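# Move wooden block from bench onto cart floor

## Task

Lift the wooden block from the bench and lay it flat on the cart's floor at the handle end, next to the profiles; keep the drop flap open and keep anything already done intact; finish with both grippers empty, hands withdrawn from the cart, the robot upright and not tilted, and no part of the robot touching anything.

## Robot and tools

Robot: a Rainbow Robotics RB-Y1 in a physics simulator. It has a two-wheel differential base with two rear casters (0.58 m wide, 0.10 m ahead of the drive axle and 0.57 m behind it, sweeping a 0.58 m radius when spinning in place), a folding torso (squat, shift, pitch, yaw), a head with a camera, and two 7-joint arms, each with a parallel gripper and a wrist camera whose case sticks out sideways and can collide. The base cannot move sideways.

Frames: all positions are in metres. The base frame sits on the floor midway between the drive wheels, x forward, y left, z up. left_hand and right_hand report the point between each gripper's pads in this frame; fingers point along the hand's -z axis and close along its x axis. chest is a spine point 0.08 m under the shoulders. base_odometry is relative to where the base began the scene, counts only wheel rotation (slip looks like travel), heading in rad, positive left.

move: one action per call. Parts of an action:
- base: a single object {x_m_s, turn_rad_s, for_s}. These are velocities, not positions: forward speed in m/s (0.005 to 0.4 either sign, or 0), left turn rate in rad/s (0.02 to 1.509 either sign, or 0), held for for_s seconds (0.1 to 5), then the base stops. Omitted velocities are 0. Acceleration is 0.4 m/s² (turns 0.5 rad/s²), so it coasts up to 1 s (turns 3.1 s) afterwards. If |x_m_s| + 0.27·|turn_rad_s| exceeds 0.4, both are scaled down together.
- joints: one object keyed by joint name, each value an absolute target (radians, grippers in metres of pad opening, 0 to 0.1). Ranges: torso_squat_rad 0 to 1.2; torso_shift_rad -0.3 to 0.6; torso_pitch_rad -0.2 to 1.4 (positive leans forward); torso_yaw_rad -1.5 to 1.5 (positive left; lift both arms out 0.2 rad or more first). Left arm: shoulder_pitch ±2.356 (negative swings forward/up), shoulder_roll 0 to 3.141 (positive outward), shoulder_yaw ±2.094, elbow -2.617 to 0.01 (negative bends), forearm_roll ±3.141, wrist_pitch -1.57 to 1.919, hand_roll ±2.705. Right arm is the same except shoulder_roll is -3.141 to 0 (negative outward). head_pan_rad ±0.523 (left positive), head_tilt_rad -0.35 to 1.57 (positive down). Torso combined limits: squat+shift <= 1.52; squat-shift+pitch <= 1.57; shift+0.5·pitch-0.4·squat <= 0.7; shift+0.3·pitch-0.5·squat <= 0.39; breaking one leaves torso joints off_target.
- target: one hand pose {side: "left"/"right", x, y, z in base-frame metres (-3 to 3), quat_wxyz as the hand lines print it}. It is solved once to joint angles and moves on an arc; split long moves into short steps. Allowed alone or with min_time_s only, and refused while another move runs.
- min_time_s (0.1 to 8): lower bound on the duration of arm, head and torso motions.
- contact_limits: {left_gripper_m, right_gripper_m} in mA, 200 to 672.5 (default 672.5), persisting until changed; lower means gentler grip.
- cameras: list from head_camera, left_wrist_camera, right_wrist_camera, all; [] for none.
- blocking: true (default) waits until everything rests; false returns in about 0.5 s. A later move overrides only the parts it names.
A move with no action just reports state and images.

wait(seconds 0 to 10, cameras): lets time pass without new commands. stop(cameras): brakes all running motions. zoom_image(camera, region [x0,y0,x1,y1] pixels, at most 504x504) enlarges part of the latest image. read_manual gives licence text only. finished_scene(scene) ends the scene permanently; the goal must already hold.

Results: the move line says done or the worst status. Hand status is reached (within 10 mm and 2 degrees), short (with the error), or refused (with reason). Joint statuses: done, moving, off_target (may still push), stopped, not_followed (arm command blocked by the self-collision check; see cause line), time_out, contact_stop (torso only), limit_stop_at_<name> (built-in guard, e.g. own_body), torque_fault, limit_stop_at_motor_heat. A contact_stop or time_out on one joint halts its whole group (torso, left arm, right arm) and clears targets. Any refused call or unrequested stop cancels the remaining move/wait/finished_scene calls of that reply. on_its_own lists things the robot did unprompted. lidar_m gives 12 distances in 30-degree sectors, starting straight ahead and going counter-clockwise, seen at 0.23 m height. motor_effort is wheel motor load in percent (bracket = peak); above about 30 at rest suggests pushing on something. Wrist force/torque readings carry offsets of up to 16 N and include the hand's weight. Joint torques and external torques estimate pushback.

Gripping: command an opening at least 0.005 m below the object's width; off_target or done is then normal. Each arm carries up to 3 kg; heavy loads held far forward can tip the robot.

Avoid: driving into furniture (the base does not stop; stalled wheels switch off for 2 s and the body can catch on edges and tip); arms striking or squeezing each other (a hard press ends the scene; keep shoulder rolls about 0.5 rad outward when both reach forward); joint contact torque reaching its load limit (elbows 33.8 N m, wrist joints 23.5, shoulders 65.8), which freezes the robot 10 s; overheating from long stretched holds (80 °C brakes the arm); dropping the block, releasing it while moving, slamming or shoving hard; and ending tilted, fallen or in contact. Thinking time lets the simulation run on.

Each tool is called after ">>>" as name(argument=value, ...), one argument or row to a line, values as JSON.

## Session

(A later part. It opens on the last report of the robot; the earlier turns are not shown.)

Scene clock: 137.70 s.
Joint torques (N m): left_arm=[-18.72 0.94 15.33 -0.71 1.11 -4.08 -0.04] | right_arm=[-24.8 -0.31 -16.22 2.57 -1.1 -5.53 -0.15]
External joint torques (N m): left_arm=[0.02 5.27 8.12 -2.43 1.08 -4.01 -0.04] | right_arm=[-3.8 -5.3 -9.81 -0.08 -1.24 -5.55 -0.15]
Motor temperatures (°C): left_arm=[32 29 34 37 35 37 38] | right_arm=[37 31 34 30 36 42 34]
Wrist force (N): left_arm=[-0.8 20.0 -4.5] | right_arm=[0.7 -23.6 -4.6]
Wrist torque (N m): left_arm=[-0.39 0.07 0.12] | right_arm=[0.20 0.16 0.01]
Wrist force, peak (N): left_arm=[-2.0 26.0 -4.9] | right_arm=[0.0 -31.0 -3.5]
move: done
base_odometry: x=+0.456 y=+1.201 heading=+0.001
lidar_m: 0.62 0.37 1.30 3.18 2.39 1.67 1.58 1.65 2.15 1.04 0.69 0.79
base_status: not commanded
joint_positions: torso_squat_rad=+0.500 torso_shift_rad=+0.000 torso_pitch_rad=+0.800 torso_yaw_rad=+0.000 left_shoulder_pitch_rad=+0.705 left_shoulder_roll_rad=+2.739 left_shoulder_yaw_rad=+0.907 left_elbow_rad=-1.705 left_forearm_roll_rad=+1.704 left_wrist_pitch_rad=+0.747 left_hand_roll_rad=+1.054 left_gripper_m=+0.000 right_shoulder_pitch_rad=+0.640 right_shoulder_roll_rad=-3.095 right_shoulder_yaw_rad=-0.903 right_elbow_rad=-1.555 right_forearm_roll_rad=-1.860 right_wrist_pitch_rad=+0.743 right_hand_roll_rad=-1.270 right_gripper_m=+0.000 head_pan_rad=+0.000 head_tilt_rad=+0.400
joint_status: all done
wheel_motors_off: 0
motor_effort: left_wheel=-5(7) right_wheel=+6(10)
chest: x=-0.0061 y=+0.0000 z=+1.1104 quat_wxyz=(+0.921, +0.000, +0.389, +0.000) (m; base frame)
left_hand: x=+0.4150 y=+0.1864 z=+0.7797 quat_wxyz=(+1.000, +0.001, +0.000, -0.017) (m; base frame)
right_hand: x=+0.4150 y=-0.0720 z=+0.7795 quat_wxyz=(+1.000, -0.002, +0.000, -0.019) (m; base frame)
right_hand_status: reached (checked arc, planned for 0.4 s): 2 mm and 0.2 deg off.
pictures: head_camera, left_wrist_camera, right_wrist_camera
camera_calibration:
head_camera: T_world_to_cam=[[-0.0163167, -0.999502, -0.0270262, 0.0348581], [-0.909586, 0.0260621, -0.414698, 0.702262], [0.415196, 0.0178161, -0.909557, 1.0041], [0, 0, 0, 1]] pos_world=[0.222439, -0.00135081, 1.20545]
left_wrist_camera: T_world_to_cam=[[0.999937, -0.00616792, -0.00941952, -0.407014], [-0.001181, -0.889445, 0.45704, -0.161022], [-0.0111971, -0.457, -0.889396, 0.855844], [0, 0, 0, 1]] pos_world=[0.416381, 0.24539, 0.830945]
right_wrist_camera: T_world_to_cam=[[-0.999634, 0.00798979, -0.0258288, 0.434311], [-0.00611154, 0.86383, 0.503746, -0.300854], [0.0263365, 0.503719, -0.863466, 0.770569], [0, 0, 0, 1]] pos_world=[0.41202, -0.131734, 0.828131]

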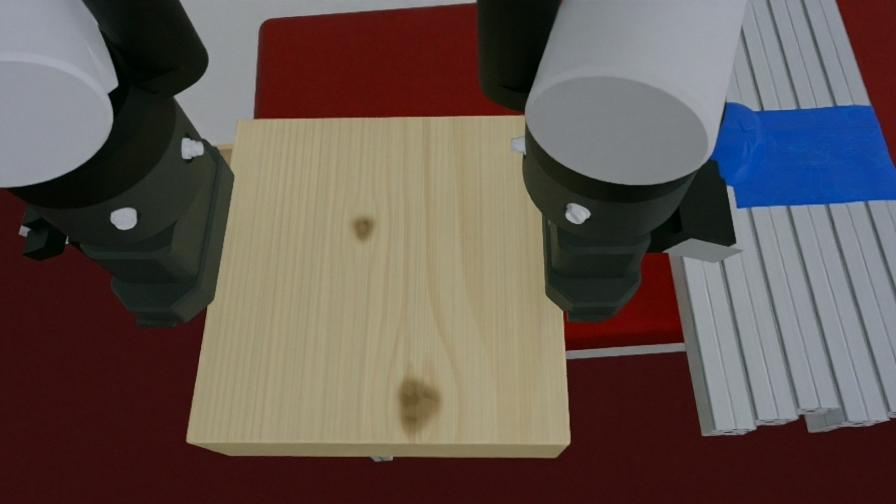

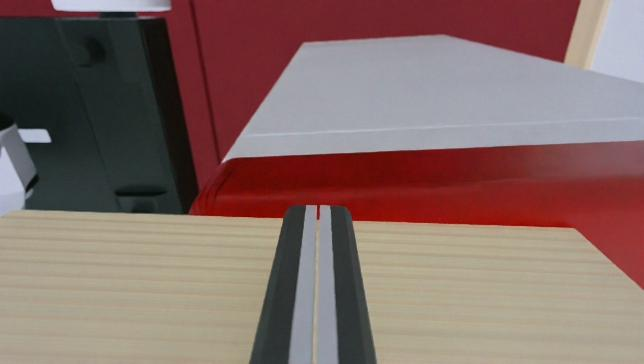

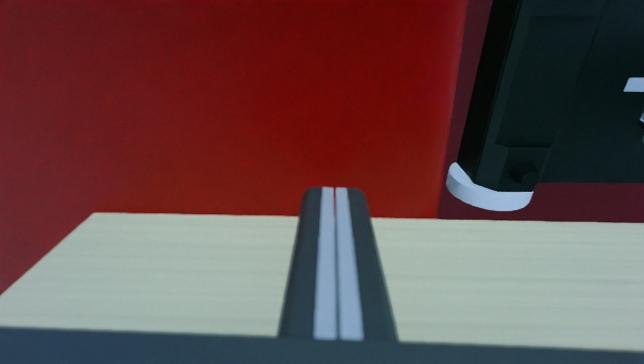

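>>> move(
  target={"side":"right","x":0.415,"y":-0.052,"z":0.780,"quat_wxyz":[0.9998,0,0,-0.0175]},
  cameras=[],
)

>>> move(
  joints={"torso_squat_rad":0.25},
  min_time_s=2,
  cameras=["head_camera"],
)

Scene clock: 139.30 s.
Joint torques (N m): left_arm=[-24.16 18.98 36.97 -11.52 5.66 -15.57 -0.02] | right_arm=[-32.37 -21.13 -38.77 0.12 -4 -18.49 -0.45]
External joint torques (N m): left_arm=[-5.46 23.31 29.86 -13.26 5.65 -15.55 -0.02] | right_arm=[-11.03 -26.27 -32.33 -2.61 -4.15 -18.51 -0.45]
Motor temperatures (°C): left_arm=[32 29 34 37 35 37 38] | right_arm=[37 31 34 30 36 42 34]
Wrist force (N): left_arm=[-0.6 77.2 4.2] | right_arm=[1.8 -87.3 4.9]
Wrist torque (N m): left_arm=[-1.27 0.02 -0.02] | right_arm=[1.65 0.21 0.23]
Wrist force, peak (N): left_arm=[-0.2 85.2 2.3] | right_arm=[2.2 -99.2 8.8]
move: done
base_odometry: x=+0.456 y=+1.201 heading=+0.001
lidar_m: 0.61 0.38 1.31 3.17 2.40 1.68 1.58 1.64 2.15 1.05 0.68 0.79
base_status: not commanded
joint_positions: torso_squat_rad=+0.500 torso_shift_rad=+0.000 torso_pitch_rad=+0.799 torso_yaw_rad=+0.000 left_shoulder_pitch_rad=+0.706 left_shoulder_roll_rad=+2.734 left_shoulder_yaw_rad=+0.902 left_elbow_rad=-1.702 left_forearm_roll_rad=+1.703 left_wrist_pitch_rad=+0.750 left_hand_roll_rad=+1.054 left_gripper_m=+0.000 right_shoulder_pitch_rad=+0.648 right_shoulder_roll_rad=-3.134 right_shoulder_yaw_rad=-0.922 right_elbow_rad=-1.520 right_forearm_roll_rad=-1.870 right_wrist_pitch_rad=+0.765 right_hand_roll_rad=-1.285 right_gripper_m=+0.000 head_pan_rad=+0.000 head_tilt_rad=+0.400
joint_status: all done
wheel_motors_off: 0
motor_effort: left_wheel=-7(8) right_wheel=+9(10)
chest: x=-0.0064 y=-0.0001 z=+1.1106 quat_wxyz=(+0.921, +0.000, +0.389, +0.000) (m; base frame)
left_hand: x=+0.4149 y=+0.1913 z=+0.7792 quat_wxyz=(+1.000, +0.005, +0.001, -0.013) (m; base frame)
right_hand: x=+0.4149 y=-0.0594 z=+0.7791 quat_wxyz=(+1.000, -0.005, +0.000, -0.022) (m; base frame)
right_hand_status: reached (checked arc, planned for 0.2 s): 7 mm and 0.7 deg off.
pictures: none
No camera images: "cameras" was empty.

Scene clock: 141.60 s.
Joint torques (N m): left_arm=[-30.69 18.54 40.62 -11.41 5.65 -15.4 0.01] | right_arm=[-37.92 -17.3 -38.94 0.37 -4.07 -15.83 -0.32]
External joint torques (N m): left_arm=[-12.02 22.87 33.51 -13.12 5.62 -15.37 0.01] | right_arm=[-16.72 -22.43 -32.5 -2.33 -4.21 -15.85 -0.32]
Motor temperatures (°C): left_arm=[32 29 34 37 35 37 38] | right_arm=[37 31 34 30 36 42 34]
Wrist force (N): left_arm=[0.0 74.6 -18.6] | right_arm=[2.1 -73.1 -16.2]
Wrist torque (N m): left_arm=[-0.90 -0.04 -0.03] | right_arm=[1.09 0.05 0.22]
Wrist force, peak (N): left_arm=[0.6 75.4 -18.9] | right_arm=[1.6 -88.3 4.7]
move: done
base_odometry: x=+0.456 y=+1.201 heading=+0.001
lidar_m: 0.63 0.38 1.31 3.17 2.38 1.68 1.58 1.64 2.15 1.05 0.69 0.79
base_status: not commanded
joint_positions: torso_squat_rad=+0.250 torso_shift_rad=+0.000 torso_pitch_rad=+0.801 torso_yaw_rad=+0.000 left_shoulder_pitch_rad=+0.708 left_shoulder_roll_rad=+2.734 left_shoulder_yaw_rad=+0.901 left_elbow_rad=-1.702 left_forearm_roll_rad=+1.703 left_wrist_pitch_rad=+0.750 left_hand_roll_rad=+1.054 left_gripper_m=+0.000 right_shoulder_pitch_rad=+0.650 right_shoulder_roll_rad=-3.135 right_shoulder_yaw_rad=-0.922 right_elbow_rad=-1.520 right_forearm_roll_rad=-1.870 right_wrist_pitch_rad=+0.764 right_hand_roll_rad=-1.285 right_gripper_m=+0.000 head_pan_rad=+0.000 head_tilt_rad=+0.400
joint_status: all done
wheel_motors_off: 0
motor_effort: left_wheel=-6(8) right_wheel=+7(10)
chest: x=-0.0057 y=+0.0000 z=+1.1741 quat_wxyz=(+0.921, +0.000, +0.390, +0.000) (m; base frame)
left_hand: x=+0.4143 y=+0.1921 z=+0.8413 quat_wxyz=(+1.000, +0.006, +0.003, -0.013) (m; base frame)
right_hand: x=+0.4144 y=-0.0592 z=+0.8413 quat_wxyz=(+1.000, -0.005, +0.002, -0.021) (m; base frame)
pictures: head_camera
camera_calibration:
head_camera: T_world_to_cam=[[-0.01643, -0.999499, -0.0270522, 0.0366438], [-0.909976, 0.0261591, -0.413834, 0.728084], [0.414335, 0.0178176, -0.90995, 1.06243], [0, 0, 0, 1]] pos_world=[0.22294, -0.00135053, 1.26906]

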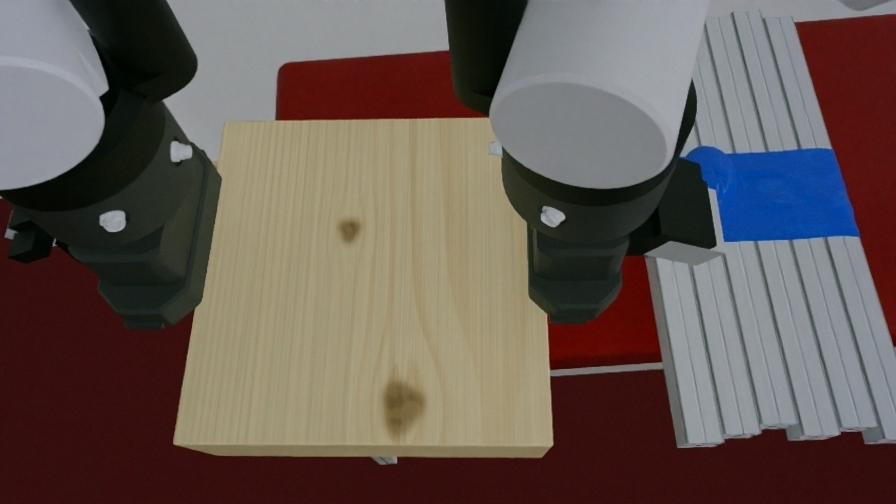

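>>> move(
  base={"x_m_s":-0.3,"for_s":2.0},
  cameras=["head_camera"],
)

>>> move(
  base={"turn_rad_s":-0.5,"for_s":3.14},
  cameras=[],
)

>>> move(
  base={"x_m_s":0.3,"for_s":4.7},
  cameras=[],
)

>>> move(
  base={"turn_rad_s":0.5,"for_s":3.14},
  cameras=["head_camera"],
)

Scene clock: 148.67 s.
Joint torques (N m): left_arm=[-31.46 17.9 41.21 -11.31 5.91 -15.48 -0.13] | right_arm=[-38.62 -16.5 -38.89 1.34 -3.95 -15.74 -0.49]
External joint torques (N m): left_arm=[-12.79 22.23 34.1 -13.02 5.89 -15.45 -0.13] | right_arm=[-17.42 -21.64 -32.45 -1.36 -4.09 -15.76 -0.49]
Motor temperatures (°C): left_arm=[33 29 34 37 36 38 38] | right_arm=[37 31 35 30 37 44 34]
Wrist force (N): left_arm=[-0.3 74.6 -18.3] | right_arm=[1.9 -73.0 -17.0]
Wrist torque (N m): left_arm=[-0.87 -0.08 0.07] | right_arm=[1.11 -0.02 0.20]
Wrist force, peak (N): left_arm=[0.3 75.2 -19.3] | right_arm=[2.4 -73.5 -15.9]
move: done
base_odometry: x=-0.144 y=+1.200 heading=+0.000
lidar_m: 0.96 1.62 2.10 4.42 1.49 1.05 0.98 1.02 1.33 3.21 1.30 1.13
base_status: done (sent for 2 of 2 s)
joint_positions: torso_squat_rad=+0.250 torso_shift_rad=+0.000 torso_pitch_rad=+0.801 torso_yaw_rad=+0.000 left_shoulder_pitch_rad=+0.708 left_shoulder_roll_rad=+2.734 left_shoulder_yaw_rad=+0.900 left_elbow_rad=-1.702 left_forearm_roll_rad=+1.703 left_wrist_pitch_rad=+0.750 left_hand_roll_rad=+1.054 left_gripper_m=+0.000 right_shoulder_pitch_rad=+0.650 right_shoulder_roll_rad=-3.135 right_shoulder_yaw_rad=-0.922 right_elbow_rad=-1.520 right_forearm_roll_rad=-1.870 right_wrist_pitch_rad=+0.764 right_hand_roll_rad=-1.285 right_gripper_m=+0.000 head_pan_rad=+0.000 head_tilt_rad=+0.400
joint_status: not commanded
wheel_motors_off: 0
motor_effort: left_wheel=-5(24) right_wheel=+6(44)
chest: x=-0.0057 y=+0.0000 z=+1.1742 quat_wxyz=(+0.921, +0.000, +0.390, +0.000) (m; base frame)
left_hand: x=+0.4142 y=+0.1921 z=+0.8413 quat_wxyz=(+1.000, +0.006, +0.003, -0.013) (m; base frame)
right_hand: x=+0.4142 y=-0.0591 z=+0.8413 quat_wxyz=(+1.000, -0.005, +0.002, -0.021) (m; base frame)
pictures: head_camera
camera_calibration:
head_camera: T_world_to_cam=[[-0.0163373, -0.999502, -0.0270139, 0.0366742], [-0.909901, 0.0260622, -0.414005, 0.728282], [0.414503, 0.0178163, -0.909874, 1.06229], [0, 0, 0, 1]] pos_world=[0.22294, -0.00125081, 1.26906]

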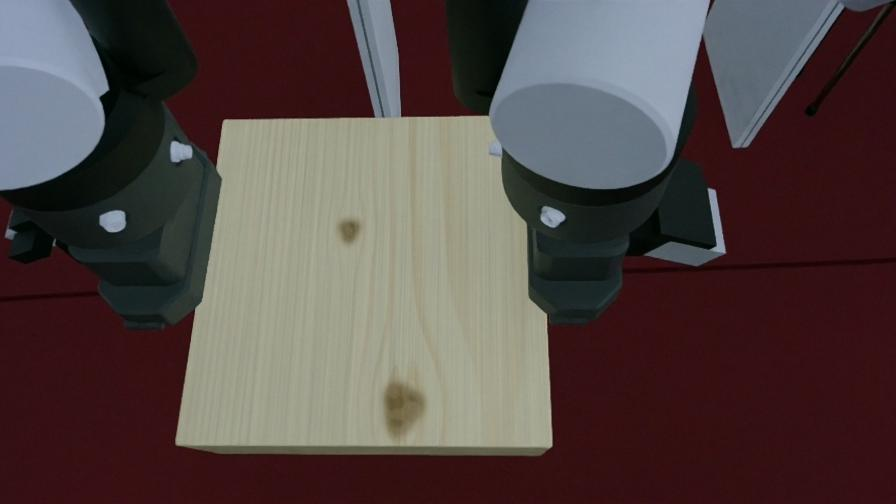

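Scene clock: 153.13 s.
Joint torques (N m): left_arm=[-31.35 17.84 41.41 -11.3 5.84 -15.5 0] | right_arm=[-38.4 -16.61 -38.75 1.22 -4.02 -15.78 -0.33]
External joint torques (N m): left_arm=[-12.68 22.18 34.3 -13.01 5.82 -15.47 0] | right_arm=[-17.2 -21.74 -32.31 -1.48 -4.16 -15.79 -0.33]
Motor temperatures (°C): left_arm=[33 29 34 37 36 39 38] | right_arm=[38 31 35 30 37 45 34]
Wrist force (N): left_arm=[0.5 74.4 -18.8] | right_arm=[2.3 -73.3 -16.7]
Wrist torque (N m): left_arm=[-0.86 0.03 0.11] | right_arm=[1.13 0.09 0.17]
Wrist force, peak (N): left_arm=[-0.3 75.4 -18.6] | right_arm=[2.3 -73.7 -16.4]
move: done
base_odometry: x=-0.144 y=+1.200 heading=-1.566
lidar_m: 3.14 1.30 1.14 0.96 1.61 2.11 4.41 1.51 1.06 1.00 1.00 1.33
base_status: done (sent for 3.13 of 3.13 s)
joint_positions: torso_squat_rad=+0.250 torso_shift_rad=+0.000 torso_pitch_rad=+0.801 torso_yaw_rad=+0.000 left_shoulder_pitch_rad=+0.708 left_shoulder_roll_rad=+2.735 left_shoulder_yaw_rad=+0.900 left_elbow_rad=-1.702 left_forearm_roll_rad=+1.703 left_wrist_pitch_rad=+0.750 left_hand_roll_rad=+1.054 left_gripper_m=+0.000 right_shoulder_pitch_rad=+0.650 right_shoulder_roll_rad=-3.135 right_shoulder_yaw_rad=-0.922 right_elbow_rad=-1.520 right_forearm_roll_rad=-1.870 right_wrist_pitch_rad=+0.764 right_hand_roll_rad=-1.285 right_gripper_m=+0.000 head_pan_rad=+0.000 head_tilt_rad=+0.400
joint_status: not commanded
wheel_motors_off: 0
motor_effort: left_wheel=+14(43) right_wheel=-1(41)
chest: x=-0.0057 y=+0.0001 z=+1.1742 quat_wxyz=(+0.921, +0.000, +0.390, +0.000) (m; base frame)
left_hand: x=+0.4142 y=+0.1922 z=+0.8413 quat_wxyz=(+1.000, +0.006, +0.003, -0.013) (m; base frame)
right_hand: x=+0.4142 y=-0.0591 z=+0.8413 quat_wxyz=(+1.000, -0.005, +0.002, -0.021) (m; base frame)
pictures: none
No camera images: "cameras" was empty.

Scene clock: 158.93 s.
Joint torques (N m): left_arm=[-31.5 17.81 41.41 -11.52 5.87 -15.43 0.01] | right_arm=[-38.63 -16.2 -38.65 0.73 -3.87 -15.74 -0.37]
External joint torques (N m): left_arm=[-12.83 22.15 34.3 -13.23 5.84 -15.4 0] | right_arm=[-17.43 -21.34 -32.21 -1.97 -4.01 -15.76 -0.37]
Motor temperatures (°C): left_arm=[33 29 35 37 36 40 38] | right_arm=[38 31 35 30 37 46 34]
Wrist force (N): left_arm=[-0.4 73.6 -18.4] | right_arm=[2.0 -73.1 -16.4]
Wrist torque (N m): left_arm=[-0.80 -0.07 0.08] | right_arm=[1.06 0.06 0.14]
Wrist force, peak (N): left_arm=[0.4 75.6 -18.2] | right_arm=[2.6 -73.6 -16.6]
move: done
base_odometry: x=-0.137 y=-0.210 heading=-1.566
lidar_m: 2.86 2.54 0.88 0.83 0.87 1.83 4.67 1.39 0.96 0.91 0.92 1.20
base_status: done (sent for 4.7 of 4.7 s)
joint_positions: torso_squat_rad=+0.250 torso_shift_rad=+0.000 torso_pitch_rad=+0.801 torso_yaw_rad=+0.000 left_shoulder_pitch_rad=+0.708 left_shoulder_roll_rad=+2.735 left_shoulder_yaw_rad=+0.900 left_elbow_rad=-1.702 left_forearm_roll_rad=+1.703 left_wrist_pitch_rad=+0.750 left_hand_roll_rad=+1.054 left_gripper_m=+0.000 right_shoulder_pitch_rad=+0.650 right_shoulder_roll_rad=-3.135 right_shoulder_yaw_rad=-0.922 right_elbow_rad=-1.520 right_forearm_roll_rad=-1.870 right_wrist_pitch_rad=+0.764 right_hand_roll_rad=-1.285 right_gripper_m=+0.000 head_pan_rad=+0.000 head_tilt_rad=+0.400
joint_status: not commanded
wheel_motors_off: 0
motor_effort: left_wheel=-1(44) right_wheel=-1(31)
chest: x=-0.0057 y=+0.0001 z=+1.1742 quat_wxyz=(+0.921, +0.000, +0.390, +0.000) (m; base frame)
left_hand: x=+0.4142 y=+0.1922 z=+0.8412 quat_wxyz=(+1.000, +0.006, +0.003, -0.013) (m; base frame)
right_hand: x=+0.4143 y=-0.0590 z=+0.8412 quat_wxyz=(+1.000, -0.005, +0.002, -0.021) (m; base frame)
pictures: none
No camera images: "cameras" was empty.

Scene clock: 163.40 s.
Joint torques (N m): left_arm=[-31.38 17.63 41.64 -11.51 5.85 -15.43 -0.03] | right_arm=[-38.88 -16.05 -39.01 0.75 -3.94 -15.7 -0.31]
External joint torques (N m): left_arm=[-12.71 21.97 34.53 -13.22 5.83 -15.4 -0.03] | right_arm=[-17.68 -21.19 -32.57 -1.95 -4.08 -15.72 -0.31]
Motor temperatures (°C): left_arm=[33 29 35 37 36 40 38] | right_arm=[38 31 35 30 37 46 34]
Wrist force (N): left_arm=[-0.5 74.7 -19.5] | right_arm=[2.3 -72.7 -16.7]
Wrist torque (N m): left_arm=[-0.89 -0.08 0.05] | right_arm=[1.05 0.08 0.15]
Wrist force, peak (N): left_arm=[0.2 75.5 -18.6] | right_arm=[2.7 -74.1 -15.9]
move: done
base_odometry: x=-0.137 y=-0.210 heading=+0.000
lidar_m: 0.83 0.86 1.83 4.43 1.36 0.94 0.90 0.93 1.22 2.93 2.51 0.88
base_status: done (sent for 3.13 of 3.13 s)
joint_positions: torso_squat_rad=+0.250 torso_shift_rad=+0.000 torso_pitch_rad=+0.801 torso_yaw_rad=+0.000 left_shoulder_pitch_rad=+0.708 left_shoulder_roll_rad=+2.735 left_shoulder_yaw_rad=+0.900 left_elbow_rad=-1.702 left_forearm_roll_rad=+1.703 left_wrist_pitch_rad=+0.750 left_hand_roll_rad=+1.054 left_gripper_m=+0.000 right_shoulder_pitch_rad=+0.650 right_shoulder_roll_rad=-3.135 right_shoulder_yaw_rad=-0.922 right_elbow_rad=-1.520 right_forearm_roll_rad=-1.870 right_wrist_pitch_rad=+0.764 right_hand_roll_rad=-1.285 right_gripper_m=+0.000 head_pan_rad=+0.000 head_tilt_rad=+0.400
joint_status: not commanded
wheel_motors_off: 0
motor_effort: left_wheel=-2(37) right_wheel=+15(29)
chest: x=-0.0057 y=+0.0001 z=+1.1742 quat_wxyz=(+0.921, +0.000, +0.390, +0.000) (m; base frame)
left_hand: x=+0.4142 y=+0.1922 z=+0.8412 quat_wxyz=(+1.000, +0.006, +0.003, -0.013) (m; base frame)
right_hand: x=+0.4143 y=-0.0590 z=+0.8412 quat_wxyz=(+1.000, -0.005, +0.002, -0.021) (m; base frame)
pictures: head_camera
camera_calibration:
head_camera: T_world_to_cam=[[-0.0162875, -0.999506, -0.0268811, 0.0365945], [-0.909977, 0.0259587, -0.413845, 0.728093], [0.414338, 0.0177207, -0.90995, 1.06243], [0, 0, 0, 1]] pos_world=[0.22294, -0.00115088, 1.26906]

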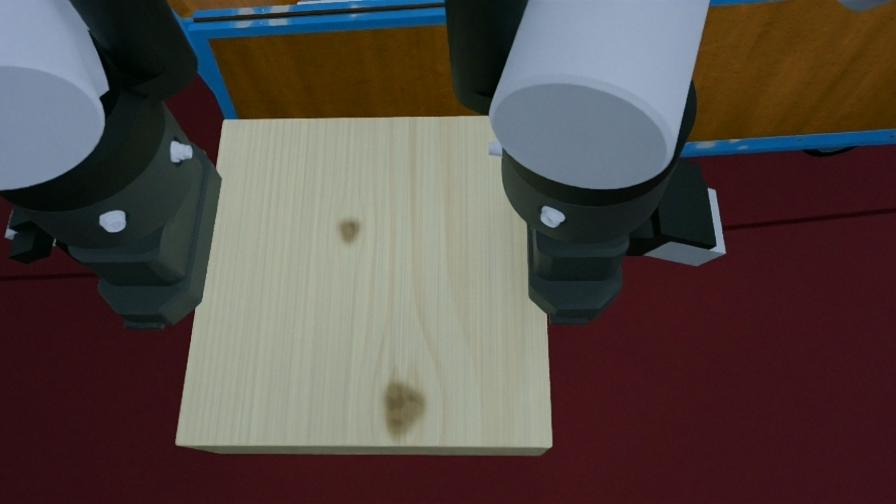

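>>> move(
  base={"x_m_s":0.2,"for_s":1.25},
  joints={"head_tilt_rad":0.15},
)

Scene clock: 167.43 s.
Joint torques (N m): left_arm=[-31.62 17.8 41.61 -11.53 5.96 -15.38 -0.03] | right_arm=[-38.99 -16.49 -38.62 0.78 -3.94 -15.75 -0.39]
External joint torques (N m): left_arm=[-12.95 22.14 34.5 -13.24 5.94 -15.35 -0.03] | right_arm=[-17.79 -21.62 -32.19 -1.91 -4.08 -15.77 -0.39]
Motor temperatures (°C): left_arm=[33 29 35 37 36 41 38] | right_arm=[38 31 35 30 37 47 34]
Wrist force (N): left_arm=[0.0 74.8 -18.8] | right_arm=[2.7 -73.1 -15.9]
Wrist torque (N m): left_arm=[-0.96 -0.05 0.08] | right_arm=[1.06 0.10 0.15]
Wrist force, peak (N): left_arm=[0.1 75.4 -18.9] | right_arm=[2.1 -73.7 -15.9]
move: done
base_odometry: x=+0.117 y=-0.210 heading=+0.000
lidar_m: 0.57 0.59 1.10 4.60 1.73 1.22 1.15 1.19 1.57 3.72 0.86 0.61
base_status: done (sent for 1.27 of 1.27 s)
joint_positions: torso_squat_rad=+0.250 torso_shift_rad=+0.000 torso_pitch_rad=+0.801 torso_yaw_rad=+0.000 left_shoulder_pitch_rad=+0.708 left_shoulder_roll_rad=+2.735 left_shoulder_yaw_rad=+0.900 left_elbow_rad=-1.702 left_forearm_roll_rad=+1.703 left_wrist_pitch_rad=+0.750 left_hand_roll_rad=+1.054 left_gripper_m=+0.000 right_shoulder_pitch_rad=+0.650 right_shoulder_roll_rad=-3.135 right_shoulder_yaw_rad=-0.922 right_elbow_rad=-1.520 right_forearm_roll_rad=-1.870 right_wrist_pitch_rad=+0.764 right_hand_roll_rad=-1.285 right_gripper_m=+0.000 head_pan_rad=+0.000 head_tilt_rad=+0.150
joint_status: all done
wheel_motors_off: 0
motor_effort: left_wheel=+1(31) right_wheel=+1(43)
chest: x=-0.0057 y=+0.0001 z=+1.1742 quat_wxyz=(+0.921, +0.000, +0.390, +0.000) (m; base frame)
left_hand: x=+0.4142 y=+0.1922 z=+0.8412 quat_wxyz=(+1.000, +0.006, +0.003, -0.013) (m; base frame)
right_hand: x=+0.4142 y=-0.0590 z=+0.8412 quat_wxyz=(+1.000, -0.005, +0.002, -0.021) (m; base frame)
pictures: head_camera, left_wrist_camera, right_wrist_camera
camera_calibration:
head_camera: T_world_to_cam=[[-0.00907171, -0.999504, -0.0301556, 0.0397329], [-0.779306, 0.0259631, -0.626106, 0.98355], [0.626578, 0.0178206, -0.779155, 0.860148], [0, 0, 0, 1]] pos_world=[0.227896, -0.00115112, 1.28719]
left_wrist_camera: T_world_to_cam=[[0.999899, 0.000931676, -0.0142137, -0.402885], [0.00720818, -0.893757, 0.448494, -0.179415], [-0.0122857, -0.448551, -0.893673, 0.915544], [0, 0, 0, 1]] pos_world=[0.415386, 0.25069, 0.892937]
right_wrist_camera: T_world_to_cam=[[-0.999667, 0.0131046, -0.0222204, 0.432296], [0.000291418, 0.867043, 0.498234, -0.340976], [0.0257952, 0.498062, -0.866758, 0.820019], [0, 0, 0, 1]] pos_world=[0.411099, -0.118444, 0.890249]

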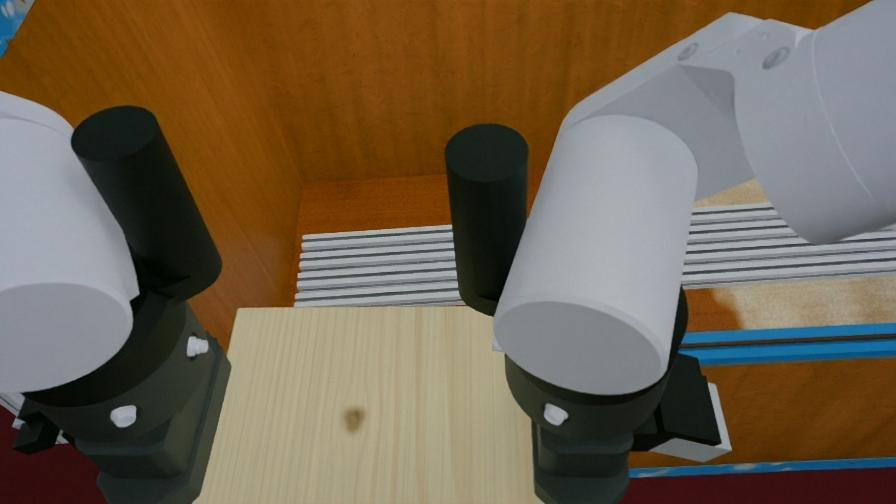

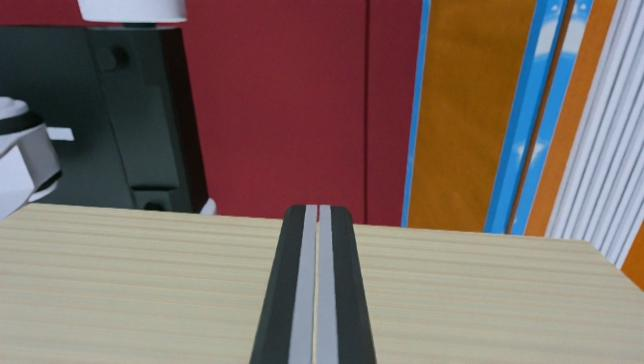

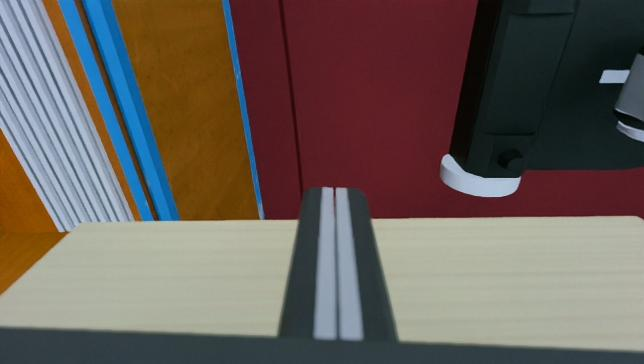

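>>> move(
  base={"x_m_s":0.2,"for_s":1.0},
  joints={"head_tilt_rad":0.25},
)

Scene clock: 186.73 s.
Joint torques (N m): left_arm=[-31.76 17.94 41.37 -11.19 5.91 -15.49 -0.08] | right_arm=[-39.3 -16.49 -38.84 0.89 -3.9 -15.74 -0.38]
External joint torques (N m): left_arm=[-13.09 22.28 34.26 -12.9 5.89 -15.46 -0.08] | right_arm=[-18.1 -21.62 -32.4 -1.81 -4.04 -15.75 -0.38]
Motor temperatures (°C): left_arm=[33 29 35 37 36 42 38] | right_arm=[39 31 36 30 37 48 34]
Wrist force (N): left_arm=[-0.4 74.0 -17.7] | right_arm=[2.2 -73.4 -15.1]
Wrist torque (N m): left_arm=[-0.86 -0.08 0.07] | right_arm=[1.13 0.07 0.18]
Wrist force, peak (N): left_arm=[0.2 75.2 -19.1] | right_arm=[2.7 -73.4 -15.7]
move: done
base_odometry: x=+0.317 y=-0.210 heading=+0.000
lidar_m: 0.38 0.39 0.52 3.94 2.02 1.44 1.35 1.40 1.84 4.41 0.57 0.40
base_status: done (sent for 1 of 1 s)
joint_positions: torso_squat_rad=+0.250 torso_shift_rad=+0.000 torso_pitch_rad=+0.801 torso_yaw_rad=+0.000 left_shoulder_pitch_rad=+0.708 left_shoulder_roll_rad=+2.735 left_shoulder_yaw_rad=+0.900 left_elbow_rad=-1.702 left_forearm_roll_rad=+1.703 left_wrist_pitch_rad=+0.750 left_hand_roll_rad=+1.054 left_gripper_m=+0.000 right_shoulder_pitch_rad=+0.650 right_shoulder_roll_rad=-3.135 right_shoulder_yaw_rad=-0.922 right_elbow_rad=-1.520 right_forearm_roll_rad=-1.870 right_wrist_pitch_rad=+0.764 right_hand_roll_rad=-1.285 right_gripper_m=+0.000 head_pan_rad=+0.000 head_tilt_rad=+0.250
joint_status: all done
wheel_motors_off: 0
motor_effort: left_wheel=+1(26) right_wheel=-1(20)
chest: x=-0.0056 y=+0.0001 z=+1.1742 quat_wxyz=(+0.921, +0.000, +0.390, +0.000) (m; base frame)
left_hand: x=+0.4142 y=+0.1922 z=+0.8411 quat_wxyz=(+1.000, +0.006, +0.003, -0.013) (m; base frame)
right_hand: x=+0.4142 y=-0.0590 z=+0.8412 quat_wxyz=(+1.000, -0.005, +0.002, -0.021) (m; base frame)
pictures: head_camera, left_wrist_camera, right_wrist_camera
camera_calibration:
head_camera: T_world_to_cam=[[-0.0120895, -0.999506, -0.0290146, 0.0387206], [-0.83789, 0.0259619, -0.545221, 0.887596], [0.545705, 0.0177196, -0.83779, 0.948594], [0, 0, 0, 1]] pos_world=[0.226525, -0.00115087, 1.27978]
left_wrist_camera: T_world_to_cam=[[0.999899, 0.000931676, -0.0142137, -0.402885], [0.00720818, -0.893757, 0.448494, -0.179415], [-0.0122857, -0.448551, -0.893673, 0.915544], [0, 0, 0, 1]] pos_world=[0.415386, 0.25069, 0.892937]
right_wrist_camera: T_world_to_cam=[[-0.99967, 0.0130557, -0.0221333, 0.432213], [0.000292366, 0.867043, 0.498234, -0.340977], [0.0256953, 0.498063, -0.86676, 0.820062], [0, 0, 0, 1]] pos_world=[0.411099, -0.118444, 0.89025]

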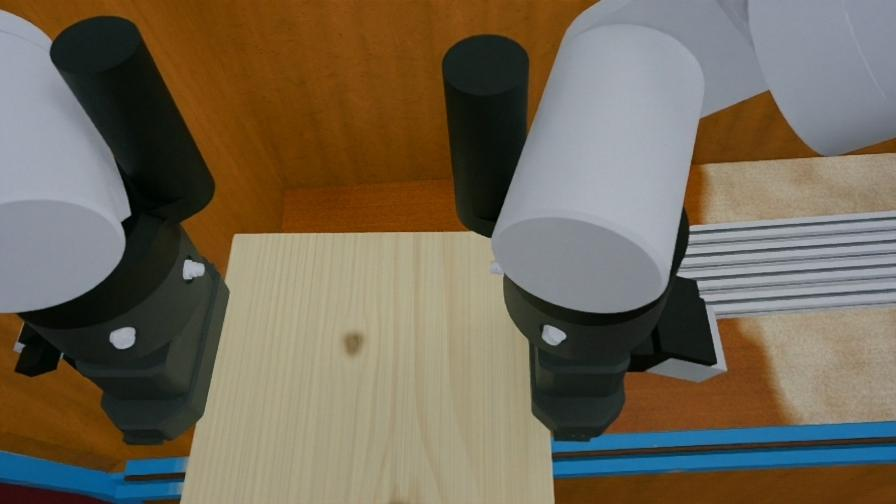

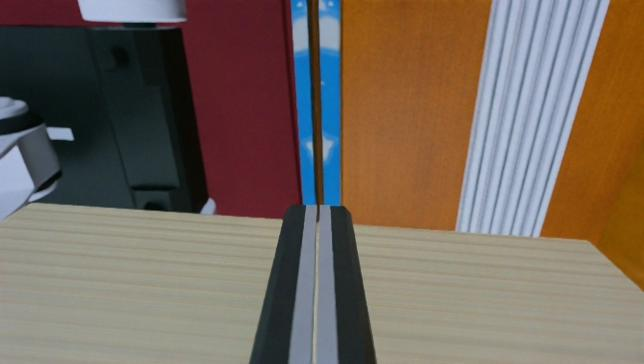

